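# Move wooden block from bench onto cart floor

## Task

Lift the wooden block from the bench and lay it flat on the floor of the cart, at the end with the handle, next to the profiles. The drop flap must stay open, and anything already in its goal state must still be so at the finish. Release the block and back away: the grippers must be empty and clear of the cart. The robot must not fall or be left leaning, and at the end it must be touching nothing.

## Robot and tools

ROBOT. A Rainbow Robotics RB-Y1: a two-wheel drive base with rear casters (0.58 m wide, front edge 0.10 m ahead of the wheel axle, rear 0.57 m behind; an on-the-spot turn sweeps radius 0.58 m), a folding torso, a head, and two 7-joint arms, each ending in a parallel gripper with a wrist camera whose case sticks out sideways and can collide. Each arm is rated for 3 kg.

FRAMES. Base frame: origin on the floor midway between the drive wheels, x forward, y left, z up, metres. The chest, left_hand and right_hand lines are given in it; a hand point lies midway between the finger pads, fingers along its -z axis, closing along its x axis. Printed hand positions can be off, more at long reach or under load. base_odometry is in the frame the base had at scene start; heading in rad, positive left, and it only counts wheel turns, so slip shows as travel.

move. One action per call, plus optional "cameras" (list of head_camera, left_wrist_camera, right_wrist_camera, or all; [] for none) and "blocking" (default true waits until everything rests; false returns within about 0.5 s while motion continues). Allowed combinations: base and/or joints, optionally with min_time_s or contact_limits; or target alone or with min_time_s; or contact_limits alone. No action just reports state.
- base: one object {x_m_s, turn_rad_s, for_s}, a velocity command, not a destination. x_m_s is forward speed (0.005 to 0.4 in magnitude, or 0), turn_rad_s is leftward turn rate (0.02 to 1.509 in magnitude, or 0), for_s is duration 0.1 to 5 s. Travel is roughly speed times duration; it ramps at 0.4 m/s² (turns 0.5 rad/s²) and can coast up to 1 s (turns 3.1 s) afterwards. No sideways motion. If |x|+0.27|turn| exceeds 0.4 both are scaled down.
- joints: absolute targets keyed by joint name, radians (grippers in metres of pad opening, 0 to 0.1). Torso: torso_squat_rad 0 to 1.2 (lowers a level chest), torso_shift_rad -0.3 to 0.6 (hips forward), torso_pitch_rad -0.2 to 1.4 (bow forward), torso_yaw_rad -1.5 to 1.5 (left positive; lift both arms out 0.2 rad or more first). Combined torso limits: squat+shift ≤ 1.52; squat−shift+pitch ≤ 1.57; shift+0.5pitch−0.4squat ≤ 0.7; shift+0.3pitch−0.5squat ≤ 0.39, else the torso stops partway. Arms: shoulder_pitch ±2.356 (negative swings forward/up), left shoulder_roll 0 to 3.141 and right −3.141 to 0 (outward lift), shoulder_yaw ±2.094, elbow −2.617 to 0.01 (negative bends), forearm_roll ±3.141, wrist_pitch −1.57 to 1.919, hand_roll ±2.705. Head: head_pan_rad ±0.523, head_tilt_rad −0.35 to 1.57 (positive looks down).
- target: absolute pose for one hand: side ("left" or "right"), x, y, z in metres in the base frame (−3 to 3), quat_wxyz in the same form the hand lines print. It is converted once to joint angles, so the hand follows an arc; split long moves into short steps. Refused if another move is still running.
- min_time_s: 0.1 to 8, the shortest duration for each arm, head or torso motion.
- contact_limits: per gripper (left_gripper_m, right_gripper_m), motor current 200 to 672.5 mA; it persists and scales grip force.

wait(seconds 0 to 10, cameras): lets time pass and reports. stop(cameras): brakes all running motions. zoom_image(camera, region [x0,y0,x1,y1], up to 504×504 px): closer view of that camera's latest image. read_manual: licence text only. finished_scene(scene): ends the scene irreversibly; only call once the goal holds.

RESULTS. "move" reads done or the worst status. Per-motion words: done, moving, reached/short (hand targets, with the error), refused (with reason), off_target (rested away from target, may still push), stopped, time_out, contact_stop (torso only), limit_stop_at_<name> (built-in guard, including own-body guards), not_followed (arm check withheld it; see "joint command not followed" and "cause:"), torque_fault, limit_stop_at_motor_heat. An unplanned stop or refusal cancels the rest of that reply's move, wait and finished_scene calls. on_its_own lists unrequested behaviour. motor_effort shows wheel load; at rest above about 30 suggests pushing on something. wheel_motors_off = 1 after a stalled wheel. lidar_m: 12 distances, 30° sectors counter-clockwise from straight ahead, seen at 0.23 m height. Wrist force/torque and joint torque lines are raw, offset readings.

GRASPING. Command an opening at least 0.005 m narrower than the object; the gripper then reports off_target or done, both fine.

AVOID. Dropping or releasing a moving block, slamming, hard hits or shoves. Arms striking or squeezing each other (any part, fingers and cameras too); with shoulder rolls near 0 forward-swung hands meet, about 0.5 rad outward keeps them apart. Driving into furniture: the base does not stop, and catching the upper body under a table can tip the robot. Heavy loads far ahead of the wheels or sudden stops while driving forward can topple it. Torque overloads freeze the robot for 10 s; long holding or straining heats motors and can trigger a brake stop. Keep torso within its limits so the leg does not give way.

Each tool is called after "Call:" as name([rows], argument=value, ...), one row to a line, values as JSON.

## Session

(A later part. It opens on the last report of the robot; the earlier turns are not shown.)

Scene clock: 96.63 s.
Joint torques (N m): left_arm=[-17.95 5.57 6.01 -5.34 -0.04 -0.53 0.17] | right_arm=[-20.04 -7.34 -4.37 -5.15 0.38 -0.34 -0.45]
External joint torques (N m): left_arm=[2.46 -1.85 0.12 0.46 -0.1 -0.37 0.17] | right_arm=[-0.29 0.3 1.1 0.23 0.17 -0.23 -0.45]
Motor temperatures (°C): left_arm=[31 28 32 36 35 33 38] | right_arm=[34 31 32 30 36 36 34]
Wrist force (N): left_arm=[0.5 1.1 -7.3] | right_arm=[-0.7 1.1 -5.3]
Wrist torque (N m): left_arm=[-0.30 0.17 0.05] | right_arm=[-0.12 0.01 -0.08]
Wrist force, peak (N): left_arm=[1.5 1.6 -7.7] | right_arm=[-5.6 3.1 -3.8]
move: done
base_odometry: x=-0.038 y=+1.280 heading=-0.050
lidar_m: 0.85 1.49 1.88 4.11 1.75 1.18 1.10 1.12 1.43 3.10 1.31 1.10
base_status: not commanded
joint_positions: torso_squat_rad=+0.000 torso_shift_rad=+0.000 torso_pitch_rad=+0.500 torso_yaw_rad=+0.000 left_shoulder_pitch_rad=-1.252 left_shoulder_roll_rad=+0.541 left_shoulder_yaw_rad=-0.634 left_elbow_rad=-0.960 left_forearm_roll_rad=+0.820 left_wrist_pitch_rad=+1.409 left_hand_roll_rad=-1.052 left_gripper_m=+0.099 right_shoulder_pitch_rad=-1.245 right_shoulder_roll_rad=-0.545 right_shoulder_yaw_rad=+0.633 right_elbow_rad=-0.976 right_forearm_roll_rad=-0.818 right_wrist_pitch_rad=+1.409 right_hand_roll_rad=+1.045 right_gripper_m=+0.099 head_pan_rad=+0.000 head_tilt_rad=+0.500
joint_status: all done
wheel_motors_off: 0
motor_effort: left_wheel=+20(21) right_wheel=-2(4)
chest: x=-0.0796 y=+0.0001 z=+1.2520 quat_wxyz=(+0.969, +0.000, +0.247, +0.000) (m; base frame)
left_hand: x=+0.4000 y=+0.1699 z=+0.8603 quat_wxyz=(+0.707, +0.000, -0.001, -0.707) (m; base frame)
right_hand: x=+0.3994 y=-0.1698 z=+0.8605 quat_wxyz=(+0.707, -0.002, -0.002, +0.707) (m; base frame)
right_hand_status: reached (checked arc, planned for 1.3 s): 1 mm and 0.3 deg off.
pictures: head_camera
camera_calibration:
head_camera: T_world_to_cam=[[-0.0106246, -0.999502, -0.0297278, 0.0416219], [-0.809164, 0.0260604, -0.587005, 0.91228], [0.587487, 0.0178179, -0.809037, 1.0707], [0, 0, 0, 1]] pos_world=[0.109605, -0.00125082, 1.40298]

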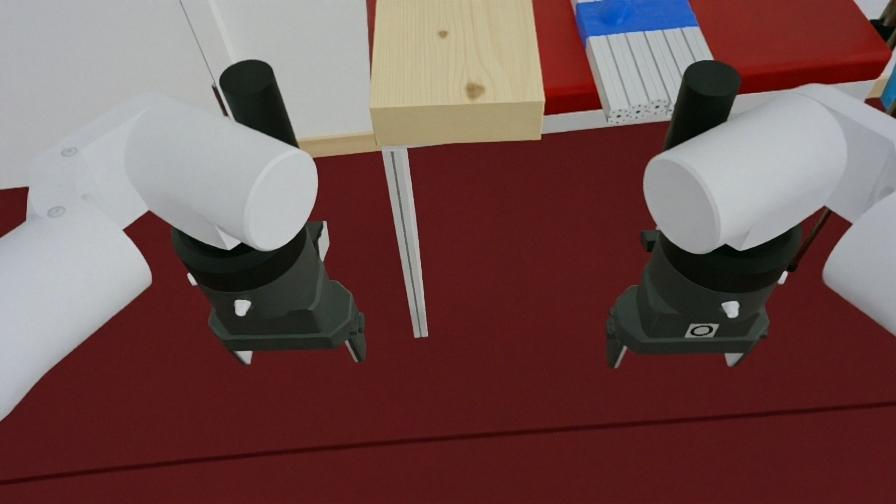

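Call:
move(joints={"left_shoulder_pitch_rad":-1.2,"left_shoulder_roll_rad":0.3,"left_shoulder_yaw_rad":-0.2,"left_elbow_rad":-1.0,"left_forearm_roll_rad":0.3,"left_wrist_pitch_rad":1.4,"left_hand_roll_rad":-1.4,"right_shoulder_pitch_rad":-1.2,"right_shoulder_roll_rad":-0.3,"right_shoulder_yaw_rad":0.2,"right_elbow_rad":-1.0,"right_forearm_roll_rad":-0.3,"right_wrist_pitch_rad":1.4,"right_hand_roll_rad":1.4}, cameras=["head_camera"])

Call:
move(target={"side":"left","x":0.4,"y":0.16,"z":0.86,"quat_wxyz":[0.7071,0,0,-0.7071]}, cameras=[])

Call:
move(target={"side":"right","x":0.4,"y":-0.16,"z":0.86,"quat_wxyz":[0.7071,0,0,0.7071]}, cameras=["head_camera"])

Scene clock: 102.83 s.
Joint torques (N m): left_arm=[-18.12 4.37 4.82 -8.98 0.09 -0.88 0.05] | right_arm=[-20.17 -5.63 -3.68 -9.13 -0.1 -0.44 -0.18]
External joint torques (N m): left_arm=[2.68 -0.9 1.66 -0.3 0.17 -0.32 0.05] | right_arm=[-0.02 -0.16 -0.89 -1.04 -0.44 0.04 -0.17]
Motor temperatures (°C): left_arm=[31 28 32 36 35 33 38] | right_arm=[35 31 32 30 36 36 34]
Wrist force (N): left_arm=[1.3 0.3 -8.0] | right_arm=[-0.4 1.7 -5.1]
Wrist torque (N m): left_arm=[-0.22 0.22 0.05] | right_arm=[-0.12 0.03 -0.07]
Wrist force, peak (N): left_arm=[1.2 1.6 -8.4] | right_arm=[0.2 2.3 -6.0]
move: done
base_odometry: x=-0.038 y=+1.280 heading=-0.050
lidar_m: 0.85 1.47 1.88 4.11 1.75 1.17 1.10 1.12 1.43 3.09 1.31 1.10
base_status: not commanded
joint_positions: torso_squat_rad=+0.000 torso_shift_rad=+0.000 torso_pitch_rad=+0.500 torso_yaw_rad=+0.000 left_shoulder_pitch_rad=-1.200 left_shoulder_roll_rad=+0.300 left_shoulder_yaw_rad=-0.200 left_elbow_rad=-1.000 left_forearm_roll_rad=+0.300 left_wrist_pitch_rad=+1.400 left_hand_roll_rad=-1.400 left_gripper_m=+0.099 right_shoulder_pitch_rad=-1.200 right_shoulder_roll_rad=-0.300 right_shoulder_yaw_rad=+0.200 right_elbow_rad=-1.000 right_forearm_roll_rad=-0.300 right_wrist_pitch_rad=+1.400 right_hand_roll_rad=+1.400 right_gripper_m=+0.099 head_pan_rad=+0.000 head_tilt_rad=+0.500
joint_status: all done
wheel_motors_off: 0
motor_effort: left_wheel=+20(21) right_wheel=+1(5)
chest: x=-0.0796 y=+0.0001 z=+1.2520 quat_wxyz=(+0.969, +0.000, +0.247, +0.000) (m; base frame)
left_hand: x=+0.4516 y=+0.1394 z=+0.8849 quat_wxyz=(+0.620, +0.088, -0.070, -0.777) (m; base frame)
right_hand: x=+0.4515 y=-0.1393 z=+0.8848 quat_wxyz=(+0.620, -0.087, -0.069, +0.777) (m; base frame)
pictures: head_camera
camera_calibration:
head_camera: T_world_to_cam=[[-0.0105429, -0.999504, -0.0296704, 0.0415322], [-0.809164, 0.0259606, -0.587009, 0.912286], [0.587489, 0.0178194, -0.809036, 1.0707], [0, 0, 0, 1]] pos_world=[0.109605, -0.00125112, 1.40298]

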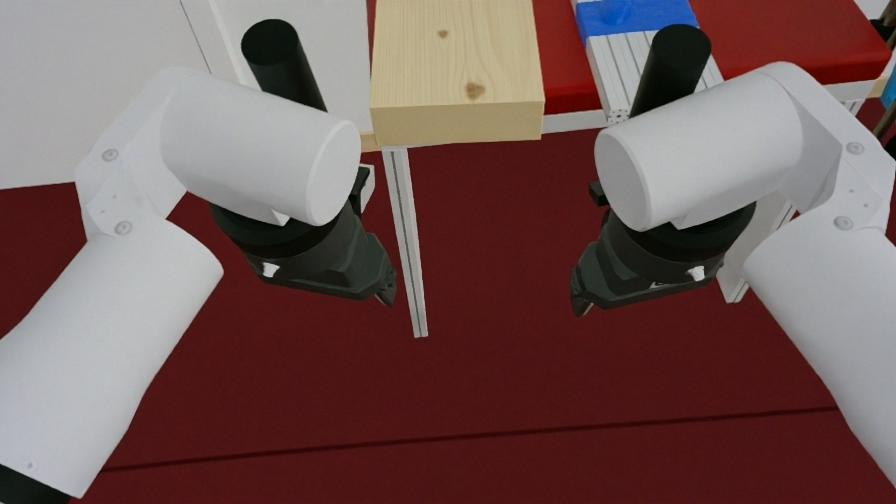

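Scene clock: 103.60 s.
Joint torques (N m): left_arm=[-18.01 3.69 4.35 -8.27 0.23 -0.69 -0.19] | right_arm=[-20.35 -5.38 -3.62 -8.96 0.05 -0.38 -0.33]
External joint torques (N m): left_arm=[2.07 -1.87 1.69 0.1 0.16 -0.54 -0.19] | right_arm=[-0.21 0.1 -0.82 -0.87 -0.29 0.11 -0.33]
Motor temperatures (°C): left_arm=[31 28 32 36 35 33 38] | right_arm=[35 31 32 31 36 36 34]
Wrist force (N): left_arm=[0.3 1.1 -7.1] | right_arm=[-0.5 2.3 -4.9]
Wrist torque (N m): left_arm=[-0.30 0.10 0.07] | right_arm=[-0.16 0.04 -0.06]
Wrist force, peak (N): left_arm=[2.5 1.0 -8.4] | right_arm=[-0.1 1.8 -5.7]
move: done
base_odometry: x=-0.038 y=+1.280 heading=-0.050
lidar_m: 0.85 1.48 1.88 4.11 1.78 1.17 1.10 1.13 1.44 3.10 1.31 1.10
base_status: not commanded
joint_positions: torso_squat_rad=+0.000 torso_shift_rad=+0.000 torso_pitch_rad=+0.500 torso_yaw_rad=+0.000 left_shoulder_pitch_rad=-1.175 left_shoulder_roll_rad=+0.296 left_shoulder_yaw_rad=-0.136 left_elbow_rad=-0.945 left_forearm_roll_rad=+0.341 left_wrist_pitch_rad=+1.550 left_hand_roll_rad=-1.257 left_gripper_m=+0.099 right_shoulder_pitch_rad=-1.200 right_shoulder_roll_rad=-0.300 right_shoulder_yaw_rad=+0.200 right_elbow_rad=-1.000 right_forearm_roll_rad=-0.300 right_wrist_pitch_rad=+1.400 right_hand_roll_rad=+1.400 right_gripper_m=+0.099 head_pan_rad=+0.000 head_tilt_rad=+0.500
joint_status: all done
wheel_motors_off: 0
motor_effort: left_wheel=+21(21) right_wheel=+0(4)
chest: x=-0.0796 y=+0.0001 z=+1.2520 quat_wxyz=(+0.969, +0.000, +0.247, +0.000) (m; base frame)
left_hand: x=+0.4001 y=+0.1598 z=+0.8600 quat_wxyz=(+0.707, +0.000, +0.000, -0.707) (m; base frame)
left_hand_status: reached (checked arc, planned for 0.3 s): 0 mm and 0.1 deg off.
right_hand: x=+0.4515 y=-0.1393 z=+0.8848 quat_wxyz=(+0.620, -0.087, -0.069, +0.777) (m; base frame)
pictures: none
No camera images: "cameras" was empty.

Scene clock: 104.33 s.
Joint torques (N m): left_arm=[-18 4.16 4.17 -8.3 0.19 -0.53 -0.24] | right_arm=[-20.02 -5.43 -3.78 -8.58 0.06 -0.26 0.16]
External joint torques (N m): left_arm=[2.08 -1.4 1.5 0.07 0.12 -0.38 -0.24] | right_arm=[-0.6 0.31 -1.45 -0.79 -0.14 -0.16 0.16]
Motor temperatures (°C): left_arm=[31 28 32 36 35 33 38] | right_arm=[35 31 32 31 36 36 34]
Wrist force (N): left_arm=[0.5 1.5 -7.6] | right_arm=[-0.5 0.7 -5.0]
Wrist torque (N m): left_arm=[-0.31 0.13 0.06] | right_arm=[-0.07 0.08 -0.10]
Wrist force, peak (N): left_arm=[0.1 1.2 -9.1] | right_arm=[-1.0 1.7 -6.0]
move: done
base_odometry: x=-0.038 y=+1.280 heading=-0.050
lidar_m: 0.84 1.48 1.87 4.11 1.76 1.17 1.10 1.13 1.44 3.09 1.30 1.09
base_status: not commanded
joint_positions: torso_squat_rad=+0.000 torso_shift_rad=+0.000 torso_pitch_rad=+0.500 torso_yaw_rad=+0.000 left_shoulder_pitch_rad=-1.175 left_shoulder_roll_rad=+0.296 left_shoulder_yaw_rad=-0.136 left_elbow_rad=-0.945 left_forearm_roll_rad=+0.341 left_wrist_pitch_rad=+1.550 left_hand_roll_rad=-1.257 left_gripper_m=+0.099 right_shoulder_pitch_rad=-1.174 right_shoulder_roll_rad=-0.296 right_shoulder_yaw_rad=+0.136 right_elbow_rad=-0.945 right_forearm_roll_rad=-0.341 right_wrist_pitch_rad=+1.550 right_hand_roll_rad=+1.257 right_gripper_m=+0.099 head_pan_rad=+0.000 head_tilt_rad=+0.500
joint_status: all done
wheel_motors_off: 0
motor_effort: left_wheel=+20(22) right_wheel=+0(3)
chest: x=-0.0796 y=+0.0001 z=+1.2520 quat_wxyz=(+0.969, +0.000, +0.247, +0.000) (m; base frame)
left_hand: x=+0.4002 y=+0.1598 z=+0.8600 quat_wxyz=(+0.707, +0.000, +0.000, -0.707) (m; base frame)
right_hand: x=+0.4000 y=-0.1598 z=+0.8599 quat_wxyz=(+0.707, +0.000, +0.000, +0.707) (m; base frame)
right_hand_status: reached (checked arc, planned for 0.3 s): 0 mm and 0.0 deg off.
pictures: head_camera
camera_calibration:
head_camera: T_world_to_cam=[[-0.0106246, -0.999502, -0.0297278, 0.0416219], [-0.809164, 0.0260604, -0.587005, 0.91228], [0.587487, 0.0178179, -0.809037, 1.0707], [0, 0, 0, 1]] pos_world=[0.109605, -0.00125082, 1.40298]

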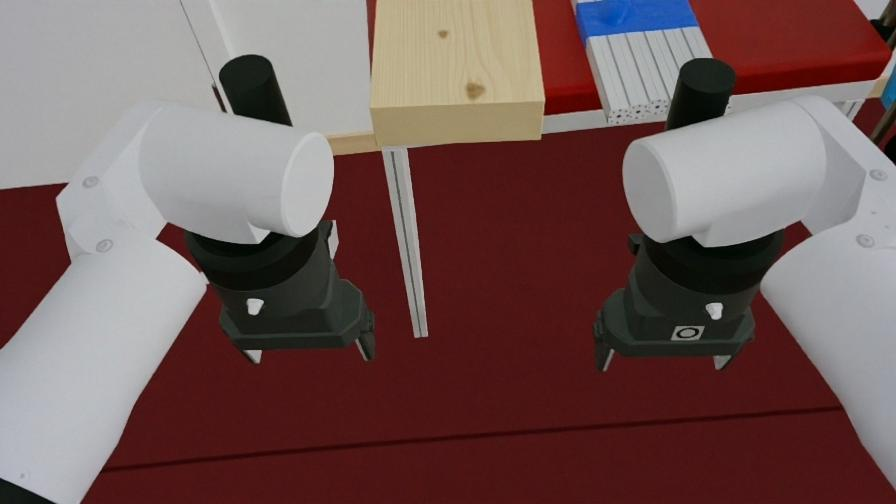

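Call:
move(target={"side":"left","x":0.46,"y":0.16,"z":0.86,"quat_wxyz":[0.7071,0,0,-0.7071]}, cameras=[])

Call:
move(target={"side":"right","x":0.46,"y":-0.16,"z":0.86,"quat_wxyz":[0.7071,0,0,0.7071]}, cameras=[])

Call:
move(joints={"left_gripper_m":0,"right_gripper_m":0}, base={"x_m_s":0.3,"for_s":1.56})

Scene clock: 113.77 s.
Joint torques (N m): left_arm=[-19.95 5.44 2.6 -6.87 0.05 -0.4 -0.15] | right_arm=[-20.23 -5.13 -3.82 -8.62 0.03 -0.01 0.42]
External joint torques (N m): left_arm=[3.3 -1.61 1.74 0.84 -0.02 -0.06 -0.15] | right_arm=[-0.81 0.61 -1.49 -0.83 -0.17 0.09 0.42]
Motor temperatures (°C): left_arm=[31 28 32 36 35 33 38] | right_arm=[35 31 32 31 36 36 34]
Wrist force (N): left_arm=[0.5 0.8 -7.3] | right_arm=[-0.7 0.7 -5.2]
Wrist torque (N m): left_arm=[-0.28 0.15 0.05] | right_arm=[-0.09 0.04 -0.10]
Wrist force, peak (N): left_arm=[0.2 1.6 -9.0] | right_arm=[-1.2 0.8 -5.6]
move: short
base_odometry: x=-0.038 y=+1.280 heading=-0.050
lidar_m: 0.85 1.48 1.87 4.09 1.75 1.17 1.08 1.12 1.43 3.09 1.29 1.11
base_status: not commanded
joint_positions: torso_squat_rad=+0.000 torso_shift_rad=+0.000 torso_pitch_rad=+0.500 torso_yaw_rad=+0.000 left_shoulder_pitch_rad=-1.525 left_shoulder_roll_rad=+0.275 left_shoulder_yaw_rad=-0.089 left_elbow_rad=-0.267 left_forearm_roll_rad=+0.351 left_wrist_pitch_rad=+1.157 left_hand_roll_rad=-1.396 left_gripper_m=+0.099 right_shoulder_pitch_rad=-1.174 right_shoulder_roll_rad=-0.296 right_shoulder_yaw_rad=+0.136 right_elbow_rad=-0.945 right_forearm_roll_rad=-0.341 right_wrist_pitch_rad=+1.550 right_hand_roll_rad=+1.257 right_gripper_m=+0.099 head_pan_rad=+0.000 head_tilt_rad=+0.500
joint_status: all done
wheel_motors_off: 0
motor_effort: left_wheel=+19(21) right_wheel=+2(5)
chest: x=-0.0797 y=+0.0001 z=+1.2520 quat_wxyz=(+0.969, +0.000, +0.247, +0.000) (m; base frame)
left_hand: x=+0.4596 y=+0.1600 z=+0.8606 quat_wxyz=(+0.706, +0.029, -0.037, -0.706) (m; base frame)
left_hand_status: short (checked arc, as near as the solve gets, planned for 1.0 s): 1 mm and 5.4 deg off. The place is met; only the turn is off.
right_hand: x=+0.4000 y=-0.1598 z=+0.8599 quat_wxyz=(+0.707, +0.000, +0.000, +0.707) (m; base frame)
pictures: none
No camera images: "cameras" was empty.

Scene clock: 115.17 s.
Joint torques (N m): left_arm=[-20.72 5.81 2.72 -7.19 0 -0.37 -0.13] | right_arm=[-23.37 -6.06 -2.79 -7.29 0.14 -0.07 0]
External joint torques (N m): left_arm=[2.53 -1.24 1.86 0.52 -0.07 -0.03 -0.13] | right_arm=[-0.81 1 -2.23 -0.15 -0.05 0.21 0]
Motor temperatures (°C): left_arm=[31 28 32 36 35 33 38] | right_arm=[35 31 32 31 36 36 34]
Wrist force (N): left_arm=[0.0 0.9 -7.3] | right_arm=[-0.9 0.9 -5.6]
Wrist torque (N m): left_arm=[-0.33 0.07 0.04] | right_arm=[-0.05 0.01 -0.08]
Wrist force, peak (N): left_arm=[-0.6 1.0 -8.5] | right_arm=[-1.3 1.4 -6.1]
move: short
base_odometry: x=-0.038 y=+1.280 heading=-0.050
lidar_m: 0.85 1.48 1.87 4.11 1.75 1.17 1.10 1.11 1.43 3.09 1.30 1.11
base_status: not commanded
joint_positions: torso_squat_rad=+0.000 torso_shift_rad=+0.000 torso_pitch_rad=+0.500 torso_yaw_rad=+0.000 left_shoulder_pitch_rad=-1.525 left_shoulder_roll_rad=+0.275 left_shoulder_yaw_rad=-0.089 left_elbow_rad=-0.267 left_forearm_roll_rad=+0.351 left_wrist_pitch_rad=+1.157 left_hand_roll_rad=-1.396 left_gripper_m=+0.099 right_shoulder_pitch_rad=-1.524 right_shoulder_roll_rad=-0.276 right_shoulder_yaw_rad=+0.089 right_elbow_rad=-0.267 right_forearm_roll_rad=-0.351 right_wrist_pitch_rad=+1.157 right_hand_roll_rad=+1.396 right_gripper_m=+0.099 head_pan_rad=+0.000 head_tilt_rad=+0.500
joint_status: all done
wheel_motors_off: 0
motor_effort: left_wheel=+21(22) right_wheel=+1(2)
chest: x=-0.0797 y=+0.0001 z=+1.2520 quat_wxyz=(+0.969, +0.000, +0.247, +0.000) (m; base frame)
left_hand: x=+0.4595 y=+0.1601 z=+0.8605 quat_wxyz=(+0.706, +0.029, -0.037, -0.706) (m; base frame)
right_hand: x=+0.4593 y=-0.1601 z=+0.8603 quat_wxyz=(+0.706, -0.029, -0.037, +0.706) (m; base frame)
right_hand_status: short (checked arc, as near as the solve gets, planned for 1.0 s): 1 mm and 5.4 deg off. The place is met; only the turn is off.
pictures: none
No camera images: "cameras" was empty.

Scene clock: 117.80 s.
Joint torques (N m): left_arm=[-20.76 5.73 2.61 -7.15 0.08 -0.45 -0.23] | right_arm=[-23.12 -6.59 -2.41 -7.43 0.07 -0.2 0]
External joint torques (N m): left_arm=[2.49 -1.33 1.75 0.56 0.02 -0.11 -0.23] | right_arm=[-0.55 0.46 -1.86 -0.29 -0.12 0.08 0]
Motor temperatures (°C): left_arm=[31 28 32 36 35 33 38] | right_arm=[35 31 32 31 36 36 34]
Wrist force (N): left_arm=[0.7 0.2 -7.5] | right_arm=[-0.8 1.1 -5.0]
Wrist torque (N m): left_arm=[-0.19 0.17 0.07] | right_arm=[-0.10 -0.01 -0.10]
Wrist force, peak (N): left_arm=[0.6 1.3 -8.2] | right_arm=[-1.1 1.2 -5.7]
move: done
base_odometry: x=+0.431 y=+1.256 heading=-0.050
lidar_m: 0.45 0.38 1.27 2.83 2.51 1.68 1.56 1.60 2.03 1.19 0.74 0.83
base_status: done (sent for 1.57 of 1.57 s)
joint_positions: torso_squat_rad=+0.000 torso_shift_rad=+0.000 torso_pitch_rad=+0.500 torso_yaw_rad=+0.000 left_shoulder_pitch_rad=-1.525 left_shoulder_roll_rad=+0.275 left_shoulder_yaw_rad=-0.089 left_elbow_rad=-0.267 left_forearm_roll_rad=+0.351 left_wrist_pitch_rad=+1.157 left_hand_roll_rad=-1.396 left_gripper_m=+0.000 right_shoulder_pitch_rad=-1.524 right_shoulder_roll_rad=-0.276 right_shoulder_yaw_rad=+0.089 right_elbow_rad=-0.267 right_forearm_roll_rad=-0.351 right_wrist_pitch_rad=+1.157 right_hand_roll_rad=+1.396 right_gripper_m=+0.000 head_pan_rad=+0.000 head_tilt_rad=+0.500
joint_status: all done
wheel_motors_off: 0
motor_effort: left_wheel=-5(44) right_wheel=+6(37)
chest: x=-0.0796 y=+0.0001 z=+1.2520 quat_wxyz=(+0.969, +0.000, +0.247, +0.000) (m; base frame)
left_hand: x=+0.4595 y=+0.1601 z=+0.8604 quat_wxyz=(+0.706, +0.029, -0.037, -0.706) (m; base frame)
right_hand: x=+0.4593 y=-0.1601 z=+0.8602 quat_wxyz=(+0.706, -0.029, -0.037, +0.706) (m; base frame)
pictures: head_camera, left_wrist_camera, right_wrist_camera
camera_calibration:
head_camera: T_world_to_cam=[[-0.0105464, -0.999504, -0.0296728, 0.041536], [-0.809164, 0.0259649, -0.587009, 0.912286], [0.587488, 0.0178194, -0.809036, 1.0707], [0, 0, 0, 1]] pos_world=[0.109605, -0.00125111, 1.40298]
left_wrist_camera: T_world_to_cam=[[0.0269517, -0.999625, 0.00481276, 0.142957], [-0.92706, -0.0231936, 0.374195, 0.136739], [-0.373943, -0.0145469, -0.927338, 1.04458], [0, 0, 0, 1]] pos_world=[0.513526, 0.161271, 0.916824]
right_wrist_camera: T_world_to_cam=[[0.0320313, -0.998901, -0.0342187, -0.146524], [-0.904752, -0.043527, 0.423709, 0.0712252], [-0.424733, 0.0173875, -0.905152, 1.04866], [0, 0, 0, 1]] pos_world=[0.514537, -0.161496, 0.914008]

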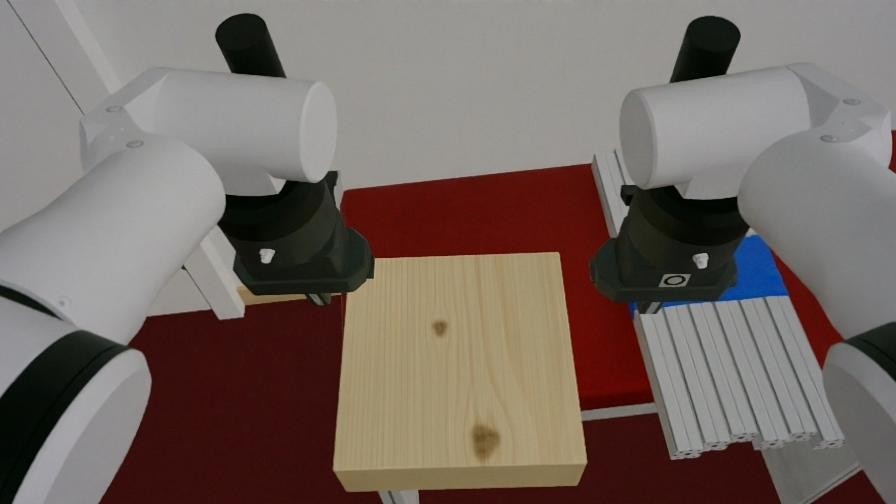

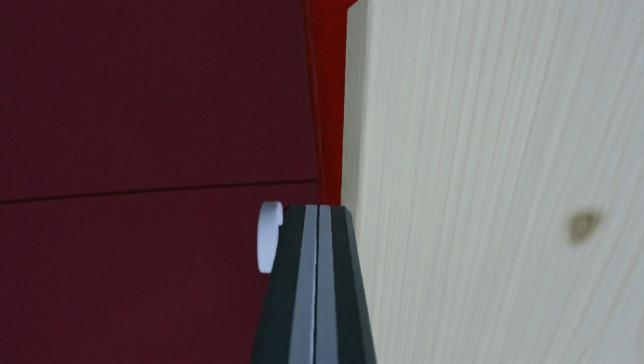

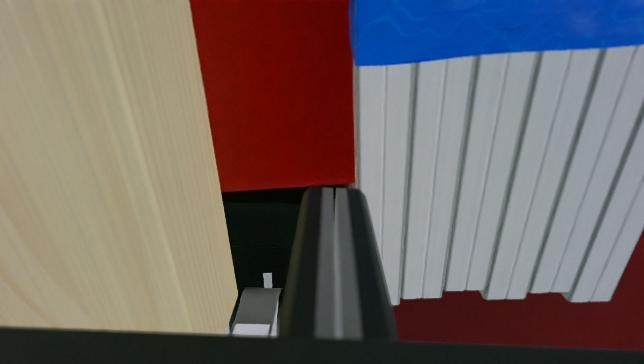

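Call:
move(target={"side":"left","x":0.435,"y":0.16,"z":0.86,"quat_wxyz":[0.7071,0,0,-0.7071]}, cameras=[])

Call:
move(target={"side":"right","x":0.435,"y":-0.16,"z":0.86,"quat_wxyz":[0.7071,0,0,0.7071]})

Call:
move(joints={"torso_squat_rad":0.45})

Scene clock: 121.00 s.
Joint torques (N m): left_arm=[-20.11 5.88 1.72 -8.04 0.01 -0.41 0.11] | right_arm=[-23.49 -6.69 -2.62 -7.67 0.03 -0.21 0.01]
External joint torques (N m): left_arm=[2.92 -1.03 0.81 -0.47 -0.07 -0.28 0.11] | right_arm=[-0.93 0.36 -2.06 -0.54 -0.16 0.07 0.01]
Motor temperatures (°C): left_arm=[31 28 32 36 35 33 38] | right_arm=[35 31 32 31 36 36 34]
Wrist force (N): left_arm=[0.8 1.9 -7.6] | right_arm=[-0.2 1.4 -4.9]
Wrist torque (N m): left_arm=[-0.36 0.17 0.07] | right_arm=[-0.14 0.10 -0.12]
Wrist force, peak (N): left_arm=[0.8 1.8 -8.6] | right_arm=[-1.0 1.0 -6.0]
move: done
base_odometry: x=+0.431 y=+1.256 heading=-0.050
lidar_m: 0.45 0.38 1.26 2.82 2.50 1.68 1.56 1.60 2.03 1.19 0.74 0.82
base_status: not commanded
joint_positions: torso_squat_rad=+0.000 torso_shift_rad=+0.000 torso_pitch_rad=+0.500 torso_yaw_rad=+0.000 left_shoulder_pitch_rad=-1.517 left_shoulder_roll_rad=+0.271 left_shoulder_yaw_rad=-0.091 left_elbow_rad=-0.288 left_forearm_roll_rad=+0.354 left_wrist_pitch_rad=+1.272 left_hand_roll_rad=-1.388 left_gripper_m=+0.000 right_shoulder_pitch_rad=-1.524 right_shoulder_roll_rad=-0.276 right_shoulder_yaw_rad=+0.089 right_elbow_rad=-0.267 right_forearm_roll_rad=-0.351 right_wrist_pitch_rad=+1.157 right_hand_roll_rad=+1.396 right_gripper_m=+0.000 head_pan_rad=+0.000 head_tilt_rad=+0.500
joint_status: all done
wheel_motors_off: 0
motor_effort: left_wheel=-4(6) right_wheel=+5(7)
chest: x=-0.0796 y=+0.0001 z=+1.2520 quat_wxyz=(+0.969, +0.000, +0.247, +0.000) (m; base frame)
left_hand: x=+0.4354 y=+0.1600 z=+0.8599 quat_wxyz=(+0.707, -0.003, +0.004, -0.707) (m; base frame)
left_hand_status: reached (checked arc, planned for 0.3 s): 0 mm and 0.5 deg off.
right_hand: x=+0.4592 y=-0.1601 z=+0.8602 quat_wxyz=(+0.706, -0.029, -0.037, +0.706) (m; base frame)
pictures: none
No camera images: "cameras" was empty.

Scene clock: 121.67 s.
Joint torques (N m): left_arm=[-20.43 5.39 2.03 -7.8 0.05 -0.49 0.05] | right_arm=[-22.93 -5.97 -1.71 -7.99 0.11 -0.08 -0.12]
External joint torques (N m): left_arm=[2.6 -1.52 1.12 -0.24 -0.02 -0.36 0.05] | right_arm=[-0.58 0.94 -1.11 -0.99 -0.07 0 -0.12]
Motor temperatures (°C): left_arm=[31 28 32 36 35 33 38] | right_arm=[35 31 32 31 36 36 34]
Wrist force (N): left_arm=[0.8 1.1 -7.6] | right_arm=[-1.0 0.3 -5.4]
Wrist torque (N m): left_arm=[-0.30 0.17 0.07] | right_arm=[-0.01 -0.04 -0.11]
Wrist force, peak (N): left_arm=[0.7 1.2 -8.6] | right_arm=[-1.5 1.4 -5.7]
move: done
base_odometry: x=+0.431 y=+1.256 heading=-0.050
lidar_m: 0.44 0.39 1.28 2.82 2.49 1.68 1.57 1.61 2.03 1.20 0.75 0.83
base_status: not commanded
joint_positions: torso_squat_rad=+0.000 torso_shift_rad=+0.000 torso_pitch_rad=+0.500 torso_yaw_rad=+0.000 left_shoulder_pitch_rad=-1.517 left_shoulder_roll_rad=+0.271 left_shoulder_yaw_rad=-0.091 left_elbow_rad=-0.288 left_forearm_roll_rad=+0.354 left_wrist_pitch_rad=+1.272 left_hand_roll_rad=-1.388 left_gripper_m=+0.000 right_shoulder_pitch_rad=-1.517 right_shoulder_roll_rad=-0.272 right_shoulder_yaw_rad=+0.091 right_elbow_rad=-0.288 right_forearm_roll_rad=-0.355 right_wrist_pitch_rad=+1.272 right_hand_roll_rad=+1.389 right_gripper_m=+0.000 head_pan_rad=+0.000 head_tilt_rad=+0.500
joint_status: all done
wheel_motors_off: 0
motor_effort: left_wheel=-5(5) right_wheel=+6(8)
chest: x=-0.0796 y=+0.0001 z=+1.2520 quat_wxyz=(+0.969, +0.000, +0.247, +0.000) (m; base frame)
left_hand: x=+0.4354 y=+0.1599 z=+0.8599 quat_wxyz=(+0.707, -0.003, +0.004, -0.707) (m; base frame)
right_hand: x=+0.4353 y=-0.1600 z=+0.8598 quat_wxyz=(+0.707, +0.003, +0.004, +0.707) (m; base frame)
right_hand_status: reached (checked arc, planned for 0.3 s): 0 mm and 0.6 deg off.
pictures: head_camera, left_wrist_camera, right_wrist_camera
camera_calibration:
head_camera: T_world_to_cam=[[-0.0105429, -0.999504, -0.0296704, 0.0415322], [-0.809164, 0.0259606, -0.587009, 0.912286], [0.587489, 0.0178194, -0.809036, 1.0707], [0, 0, 0, 1]] pos_world=[0.109605, -0.00125112, 1.40298]
left_wrist_camera: T_world_to_cam=[[0.0267073, -0.999589, -0.0104071, 0.15667], [-0.883547, -0.028474, 0.467476, 0.0162656], [-0.46758, -0.00328988, -0.883945, 1.03675], [0, 0, 0, 1]] pos_world=[0.494953, 0.160479, 0.91046]
right_wrist_camera: T_world_to_cam=[[0.0288561, -0.999265, -0.0252238, -0.15204], [-0.856351, -0.0377293, 0.515014, -0.0490094], [-0.515587, 0.00673912, -0.856811, 1.03432], [0, 0, 0, 1]] pos_world=[0.4957, -0.160748, 0.907621]

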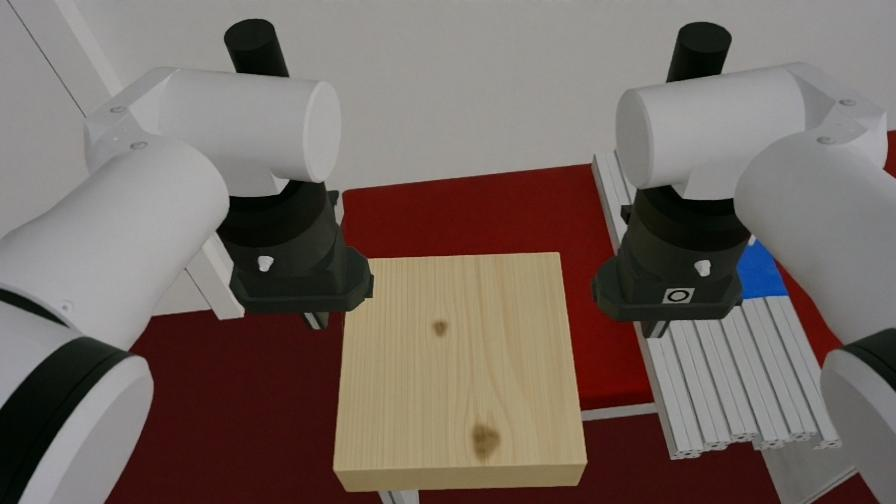

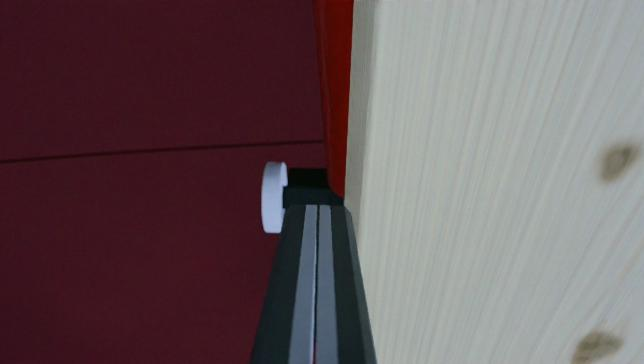

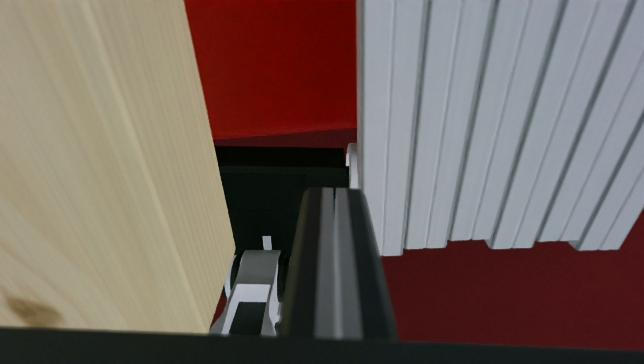

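Scene clock: 123.93 s.
Joint torques (N m): left_arm=[-20.72 5.66 1.95 -7.93 0.08 -0.41 0.11] | right_arm=[-22.71 -6.45 -1.27 -7.71 0.19 0.03 -0.11]
External joint torques (N m): left_arm=[2.31 -1.25 1.04 -0.36 0.01 -0.28 0.11] | right_arm=[-0.35 0.46 -0.67 -0.71 0.01 0.11 -0.11]
Motor temperatures (°C): left_arm=[31 28 32 36 35 33 38] | right_arm=[35 31 32 31 36 36 34]
Wrist force (N): left_arm=[0.4 1.3 -7.4] | right_arm=[-1.1 0.5 -4.6]
Wrist torque (N m): left_arm=[-0.28 0.14 0.10] | right_arm=[-0.07 -0.02 -0.11]
Wrist force, peak (N): left_arm=[1.1 1.8 -8.5] | right_arm=[-0.7 0.4 -6.0]
move: done
base_odometry: x=+0.431 y=+1.256 heading=-0.050
lidar_m: 0.46 0.38 1.28 2.82 2.50 1.69 1.56 1.60 2.03 1.19 0.74 0.83
base_status: not commanded
joint_positions: torso_squat_rad=+0.450 torso_shift_rad=+0.000 torso_pitch_rad=+0.500 torso_yaw_rad=+0.000 left_shoulder_pitch_rad=-1.517 left_shoulder_roll_rad=+0.271 left_shoulder_yaw_rad=-0.091 left_elbow_rad=-0.288 left_forearm_roll_rad=+0.354 left_wrist_pitch_rad=+1.272 left_hand_roll_rad=-1.388 left_gripper_m=+0.000 right_shoulder_pitch_rad=-1.517 right_shoulder_roll_rad=-0.272 right_shoulder_yaw_rad=+0.091 right_elbow_rad=-0.288 right_forearm_roll_rad=-0.355 right_wrist_pitch_rad=+1.272 right_hand_roll_rad=+1.389 right_gripper_m=+0.000 head_pan_rad=+0.000 head_tilt_rad=+0.500
joint_status: all done
wheel_motors_off: 0
motor_effort: left_wheel=-6(6) right_wheel=+4(8)
chest: x=-0.0797 y=+0.0001 z=+1.1824 quat_wxyz=(+0.969, +0.000, +0.247, +0.000) (m; base frame)
left_hand: x=+0.4354 y=+0.1599 z=+0.7903 quat_wxyz=(+0.707, -0.003, +0.004, -0.707) (m; base frame)
right_hand: x=+0.4353 y=-0.1600 z=+0.7901 quat_wxyz=(+0.707, +0.003, +0.004, +0.707) (m; base frame)
pictures: head_camera, left_wrist_camera, right_wrist_camera
camera_calibration:
head_camera: T_world_to_cam=[[-0.0105429, -0.999504, -0.0296704, 0.0394631], [-0.809164, 0.0259606, -0.587009, 0.871291], [0.587489, 0.0178194, -0.809036, 1.01436], [0, 0, 0, 1]] pos_world=[0.109505, -0.00125112, 1.33328]
left_wrist_camera: T_world_to_cam=[[0.0267073, -0.999589, -0.0104039, 0.155942], [-0.883588, -0.0284727, 0.467398, 0.0489342], [-0.467502, -0.00329014, -0.883986, 0.975139], [0, 0, 0, 1]] pos_world=[0.494953, 0.160479, 0.84076]
right_wrist_camera: T_world_to_cam=[[0.0288576, -0.999265, -0.0252217, -0.153798], [-0.856396, -0.0377289, 0.51494, -0.0130802], [-0.515513, 0.00673981, -0.856855, 0.974686], [0, 0, 0, 1]] pos_world=[0.4957, -0.160748, 0.838021]

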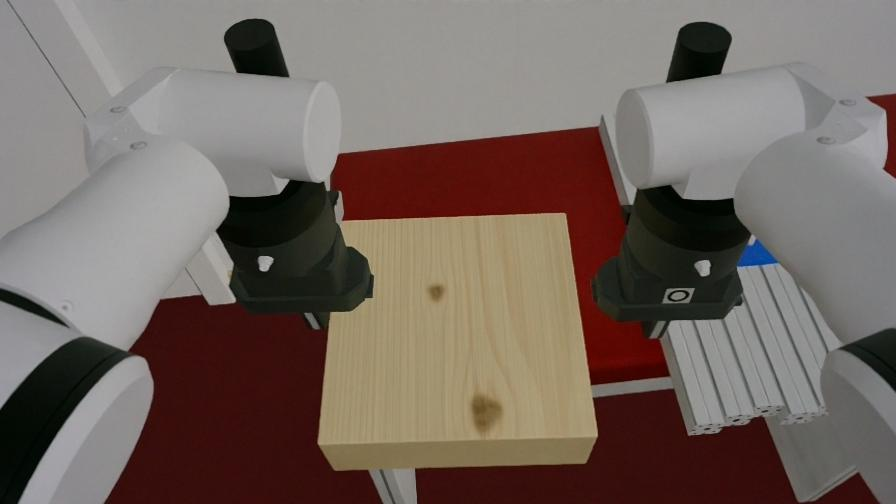

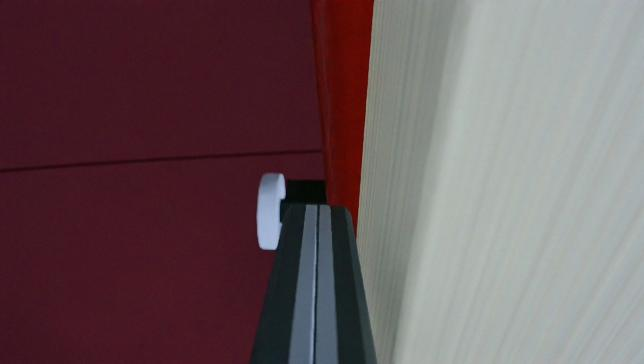

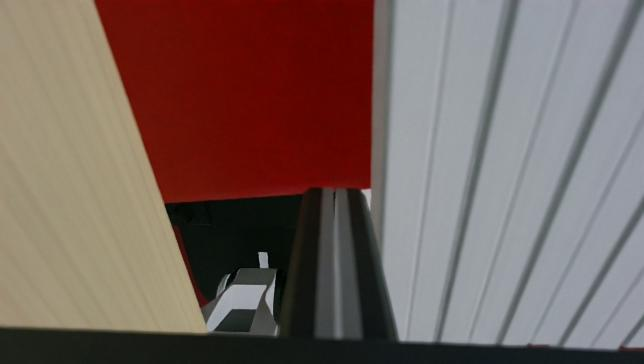

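Call:
move(joints={"torso_squat_rad":0.52}, cameras=[])

Call:
move(target={"side":"left","x":0.435,"y":0.135,"z":0.768,"quat_wxyz":[0.7071,0,0,-0.7071]}, cameras=["left_wrist_camera"])

Call:
move(target={"side":"right","x":0.435,"y":-0.135,"z":0.768,"quat_wxyz":[0.7071,0,0,0.7071]})

Scene clock: 126.60 s.
Joint torques (N m): left_arm=[-20.59 5.62 2.01 -7.75 -0.02 -0.55 0.1] | right_arm=[-22.82 -6.34 -1.59 -7.73 0.14 -0.06 -0.09]
External joint torques (N m): left_arm=[2.44 -1.29 1.11 -0.19 -0.09 -0.42 0.1] | right_arm=[-0.46 0.58 -0.99 -0.73 -0.05 0.02 -0.09]
Motor temperatures (°C): left_arm=[31 28 32 36 35 33 38] | right_arm=[35 31 32 31 36 36 34]
Wrist force (N): left_arm=[0.3 1.2 -7.9] | right_arm=[-0.7 0.7 -5.1]
Wrist torque (N m): left_arm=[-0.30 0.16 0.08] | right_arm=[-0.11 0.00 -0.09]
Wrist force, peak (N): left_arm=[0.7 1.0 -8.5] | right_arm=[-1.1 0.6 -5.8]
move: done
base_odometry: x=+0.431 y=+1.256 heading=-0.050
lidar_m: 0.45 0.39 1.28 2.82 2.48 1.68 1.56 1.60 2.03 1.20 0.74 0.83
base_status: not commanded
joint_positions: torso_squat_rad=+0.520 torso_shift_rad=+0.000 torso_pitch_rad=+0.500 torso_yaw_rad=+0.000 left_shoulder_pitch_rad=-1.517 left_shoulder_roll_rad=+0.271 left_shoulder_yaw_rad=-0.091 left_elbow_rad=-0.288 left_forearm_roll_rad=+0.354 left_wrist_pitch_rad=+1.272 left_hand_roll_rad=-1.388 left_gripper_m=+0.000 right_shoulder_pitch_rad=-1.517 right_shoulder_roll_rad=-0.272 right_shoulder_yaw_rad=+0.091 right_elbow_rad=-0.288 right_forearm_roll_rad=-0.355 right_wrist_pitch_rad=+1.272 right_hand_roll_rad=+1.389 right_gripper_m=+0.000 head_pan_rad=+0.000 head_tilt_rad=+0.500
joint_status: all done
wheel_motors_off: 0
motor_effort: left_wheel=-5(6) right_wheel=+4(7)
chest: x=-0.0797 y=+0.0001 z=+1.1595 quat_wxyz=(+0.969, +0.000, +0.247, +0.000) (m; base frame)
left_hand: x=+0.4354 y=+0.1599 z=+0.7674 quat_wxyz=(+0.707, -0.003, +0.004, -0.707) (m; base frame)
right_hand: x=+0.4353 y=-0.1600 z=+0.7673 quat_wxyz=(+0.707, +0.003, +0.004, +0.707) (m; base frame)
pictures: none
No camera images: "cameras" was empty.

Scene clock: 127.47 s.
Joint torques (N m): left_arm=[-25.63 -16.89 4.62 -12.06 7.82 -1.64 -0.15] | right_arm=[-27.23 11.92 -2.81 -12.23 -5.84 -1.98 -0.26]
External joint torques (N m): left_arm=[-2.52 -23.28 3.75 -4.44 7.75 -1.49 -0.15] | right_arm=[-4.89 18.91 -2.21 -5.24 -6.03 -1.9 -0.26]
Motor temperatures (°C): left_arm=[31 28 32 36 35 33 38] | right_arm=[35 31 32 31 36 36 34]
Wrist force (N): left_arm=[-37.6 2.9 -4.7] | right_arm=[-34.8 5.2 0.6]
Wrist torque (N m): left_arm=[-0.25 -0.78 0.30] | right_arm=[-0.16 -1.63 0.32]
Wrist force, peak (N): left_arm=[-51.0 3.7 -2.9] | right_arm=[-41.9 5.9 0.0]
move: done
base_odometry: x=+0.431 y=+1.256 heading=-0.050
lidar_m: 0.44 0.38 1.27 2.83 2.50 1.69 1.56 1.60 2.04 1.19 0.74 0.83
base_status: not commanded
joint_positions: torso_squat_rad=+0.520 torso_shift_rad=+0.000 torso_pitch_rad=+0.500 torso_yaw_rad=+0.000 left_shoulder_pitch_rad=-1.530 left_shoulder_roll_rad=+0.235 left_shoulder_yaw_rad=-0.103 left_elbow_rad=-0.288 left_forearm_roll_rad=+0.339 left_wrist_pitch_rad=+1.266 left_hand_roll_rad=-1.341 left_gripper_m=+0.000 right_shoulder_pitch_rad=-1.515 right_shoulder_roll_rad=-0.276 right_shoulder_yaw_rad=+0.092 right_elbow_rad=-0.287 right_forearm_roll_rad=-0.353 right_wrist_pitch_rad=+1.272 right_hand_roll_rad=+1.389 right_gripper_m=+0.000 head_pan_rad=+0.000 head_tilt_rad=+0.500
joint_status: all done
wheel_motors_off: 0
motor_effort: left_wheel=-3(5) right_wheel=+6(7)
chest: x=-0.0798 y=+0.0001 z=+1.1596 quat_wxyz=(+0.969, +0.000, +0.247, +0.000) (m; base frame)
left_hand: x=+0.4350 y=+0.1397 z=+0.7685 quat_wxyz=(+0.708, +0.002, +0.001, -0.706) (m; base frame)
left_hand_status: reached (checked arc, planned for 0.2 s): 5 mm and 0.3 deg off.
right_hand: x=+0.4353 y=-0.1635 z=+0.7673 quat_wxyz=(+0.708, +0.001, +0.006, +0.706) (m; base frame)
pictures: left_wrist_camera
camera_calibration:
left_wrist_camera: T_world_to_cam=[[0.0302806, -0.999457, -0.0129805, 0.135779], [-0.888256, -0.032862, 0.458172, 0.0679606], [-0.45835, -0.0023437, -0.888769, 0.955169], [0, 0, 0, 1]] pos_world=[0.494056, 0.140177, 0.819549]

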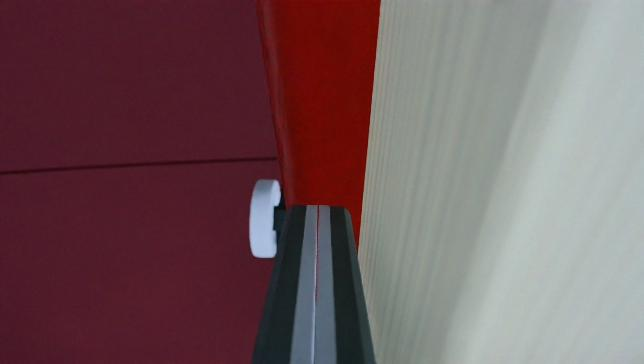

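Scene clock: 137.70 s.
Joint torques (N m): left_arm=[-29.65 -34.23 8.64 -16.78 13.66 -2.77 -0.12] | right_arm=[-31.96 32.61 -6.25 -15.79 -11.1 -3.47 -0.48]
External joint torques (N m): left_arm=[-6.54 -40.7 7.77 -9.18 13.6 -2.62 -0.12] | right_arm=[-9.58 39.34 -5.69 -8.8 -11.32 -3.38 -0.48]
External joint torques when the fault began: right_arm=[-18.96 68.88 -8.17 -15.87 -19.81 -5.39 -0.89]
Motor temperatures (°C): left_arm=[32 29 32 37 37 33 38] | right_arm=[36 32 32 31 38 37 34]
Wrist force (N): left_arm=[-67.0 4.9 0.1] | right_arm=[-63.6 4.6 10.0]
Wrist torque (N m): left_arm=[-0.30 -1.66 0.25] | right_arm=[-0.15 -3.12 0.46]
Wrist force, peak (N): left_arm=[-99.6 8.8 -4.2] | right_arm=[-115.6 6.2 15.5]
move: torque_fault
TORQUE FAULT: right_shoulder_roll_rad reached its load limit. The robot stopped for 10 seconds, dropped its targets and accepts commands again. The stop added 9.2 s to the call.
base_odometry: x=+0.431 y=+1.256 heading=-0.050
lidar_m: 0.46 0.38 1.27 2.84 2.52 1.67 1.55 1.60 2.03 1.19 0.74 0.82
base_status: not commanded
joint_positions: torso_squat_rad=+0.520 torso_shift_rad=+0.000 torso_pitch_rad=+0.499 torso_yaw_rad=+0.000 left_shoulder_pitch_rad=-1.529 left_shoulder_roll_rad=+0.240 left_shoulder_yaw_rad=-0.104 left_elbow_rad=-0.287 left_forearm_roll_rad=+0.338 left_wrist_pitch_rad=+1.266 left_hand_roll_rad=-1.341 left_gripper_m=-0.001 right_shoulder_pitch_rad=-1.521 right_shoulder_roll_rad=-0.257 right_shoulder_yaw_rad=+0.102 right_elbow_rad=-0.285 right_forearm_roll_rad=-0.336 right_wrist_pitch_rad=+1.267 right_hand_roll_rad=+1.350 right_gripper_m=+0.000 head_pan_rad=+0.000 head_tilt_rad=+0.500
joint_status: right_shoulder_roll_rad torque_fault (moved +0.019 of +0.046); right_forearm_roll_rad torque_fault (moved +0.018 of +0.012); right_hand_roll_rad torque_fault (moved -0.039 of -0.047); the others done
wheel_motors_off: 0
on_its_own: right_shoulder_roll_rad is held at -0.247, not at your -0.230, since a torque_fault; right_hand_roll_rad is held at +1.350, not at your +1.342, since a torque_fault
motor_effort: left_wheel=-1(17) right_wheel=+2(15)
chest: x=-0.0801 y=+0.0001 z=+1.1596 quat_wxyz=(+0.969, +0.000, +0.247, +0.000) (m; base frame)
left_hand: x=+0.4351 y=+0.1431 z=+0.7686 quat_wxyz=(+0.709, +0.004, +0.003, -0.705) (m; base frame)
right_hand: x=+0.4350 y=-0.1559 z=+0.7671 quat_wxyz=(+0.712, -0.006, +0.008, +0.702) (m; base frame)
right_hand_status: short (checked arc, planned for 0.2 s): torque_fault, 21 mm and 1.5 deg off.
pictures: head_camera, left_wrist_camera, right_wrist_camera
camera_calibration:
head_camera: T_world_to_cam=[[-0.0104334, -0.999507, -0.0296208, 0.0388098], [-0.80861, 0.0258597, -0.587776, 0.85856], [0.588252, 0.0178192, -0.808481, 0.995559], [0, 0, 0, 1]] pos_world=[0.109005, -0.00115142, 1.31068]
left_wrist_camera: T_world_to_cam=[[0.033395, -0.999284, -0.0177852, 0.14165], [-0.888242, -0.0378323, 0.457815, 0.0690679], [-0.45816, 0.000508801, -0.888869, 0.954982], [0, 0, 0, 1]] pos_world=[0.494154, 0.143676, 0.819753]
right_wrist_camera: T_world_to_cam=[[0.0139539, -0.999886, -0.00577461, -0.158826], [-0.860044, -0.0149477, 0.510001, 0.00759616], [-0.51003, -0.00215008, -0.860154, 0.95353], [0, 0, 0, 1]] pos_world=[0.495078, -0.156644, 0.815391]

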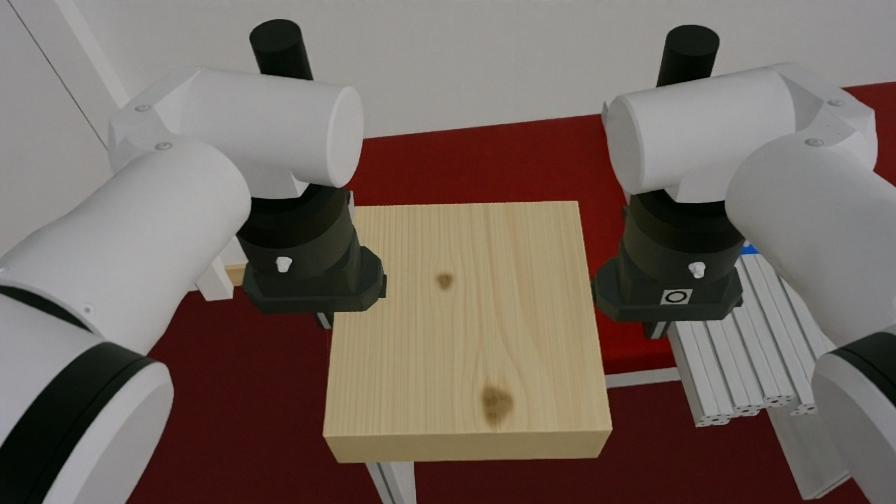

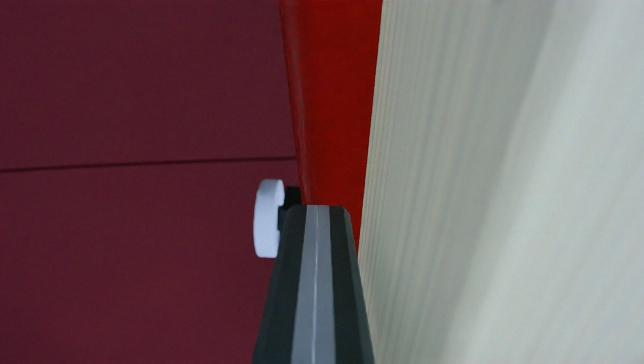

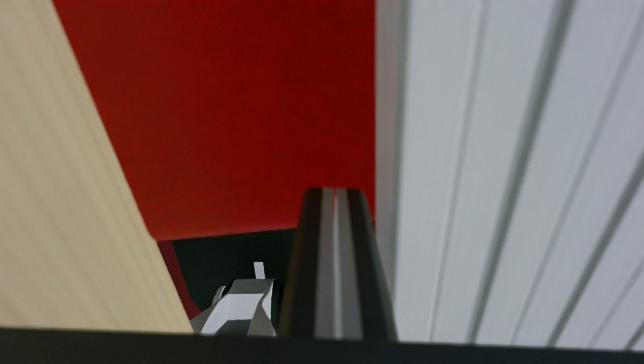

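Call:
move(joints={"torso_squat_rad":0.3}, min_time_s=2)

Scene clock: 143.83 s.
Joint torques (N m): left_arm=[-33.89 -29.74 8.61 -18.38 12.96 -2.62 -0.06] | right_arm=[-40.46 29.6 -5.97 -20.74 -12.07 -3.07 -0.4]
External joint torques (N m): left_arm=[-10.82 -36.17 7.74 -10.78 12.9 -2.48 -0.06] | right_arm=[-18.13 36.3 -5.41 -13.78 -12.29 -3 -0.4]
Motor temperatures (°C): left_arm=[32 29 32 37 38 33 38] | right_arm=[36 32 32 32 39 37 34]
Wrist force (N): left_arm=[-60.6 5.9 -15.9] | right_arm=[-60.4 1.6 -18.1]
Wrist torque (N m): left_arm=[-0.37 -1.17 0.12] | right_arm=[-0.17 -1.29 0.27]
Wrist force, peak (N): left_arm=[-67.2 4.4 -0.8] | right_arm=[-64.2 5.2 9.0]
move: done
base_odometry: x=+0.431 y=+1.256 heading=-0.050
lidar_m: 0.44 0.40 1.29 2.82 2.51 1.68 1.55 1.60 2.04 1.18 0.74 0.82
base_status: not commanded
joint_positions: torso_squat_rad=+0.300 torso_shift_rad=+0.000 torso_pitch_rad=+0.501 torso_yaw_rad=+0.000 left_shoulder_pitch_rad=-1.527 left_shoulder_roll_rad=+0.239 left_shoulder_yaw_rad=-0.104 left_elbow_rad=-0.287 left_forearm_roll_rad=+0.338 left_wrist_pitch_rad=+1.266 left_hand_roll_rad=-1.341 left_gripper_m=-0.001 right_shoulder_pitch_rad=-1.519 right_shoulder_roll_rad=-0.256 right_shoulder_yaw_rad=+0.102 right_elbow_rad=-0.284 right_forearm_roll_rad=-0.335 right_wrist_pitch_rad=+1.267 right_hand_roll_rad=+1.350 right_gripper_m=+0.000 head_pan_rad=+0.000 head_tilt_rad=+0.500
joint_status: all done
wheel_motors_off: 0
on_its_own: right_shoulder_roll_rad is held at -0.247, not at your -0.230, since a torque_fault; right_hand_roll_rad is held at +1.350, not at your +1.342, since a torque_fault
motor_effort: left_wheel=-3(4) right_wheel=+3(5)
chest: x=-0.0792 y=+0.0002 z=+1.2207 quat_wxyz=(+0.969, +0.000, +0.248, +0.000) (m; base frame)
left_hand: x=+0.4345 y=+0.1428 z=+0.8281 quat_wxyz=(+0.709, +0.002, +0.004, -0.705) (m; base frame)
right_hand: x=+0.4338 y=-0.1562 z=+0.8259 quat_wxyz=(+0.712, -0.005, +0.010, +0.702) (m; base frame)
pictures: head_camera, left_wrist_camera, right_wrist_camera
camera_calibration:
head_camera: T_world_to_cam=[[-0.0104866, -0.999507, -0.0296037, 0.040602], [-0.809669, 0.0258606, -0.586317, 0.893247], [0.586793, 0.0178207, -0.809541, 1.04561], [0, 0, 0, 1]] pos_world=[0.110106, -0.00115143, 1.37139]
left_wrist_camera: T_world_to_cam=[[0.0329893, -0.999303, -0.0174881, 0.142259], [-0.886694, -0.0373368, 0.460847, 0.0380908], [-0.461179, 0.00030356, -0.887307, 1.00757], [0, 0, 0, 1]] pos_world=[0.493752, 0.143276, 0.878957]
right_wrist_camera: T_world_to_cam=[[0.0135588, -0.999894, -0.00528116, -0.158916], [-0.8575, -0.0143442, 0.514283, -0.0279374], [-0.514305, -0.00244448, -0.857604, 1.00321], [0, 0, 0, 1]] pos_world=[0.494155, -0.156847, 0.873888]

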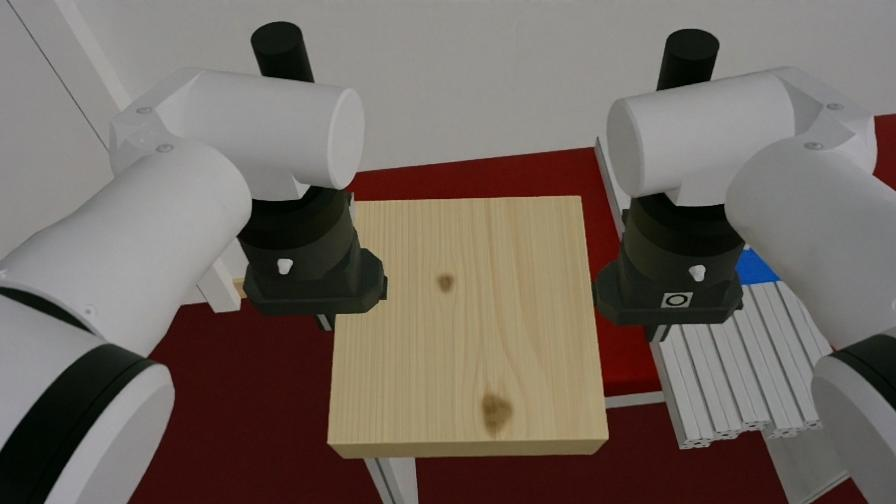

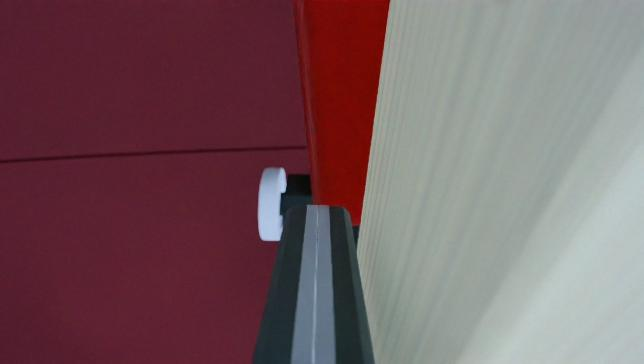

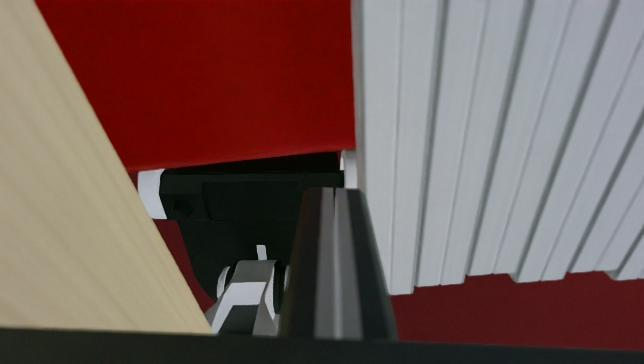

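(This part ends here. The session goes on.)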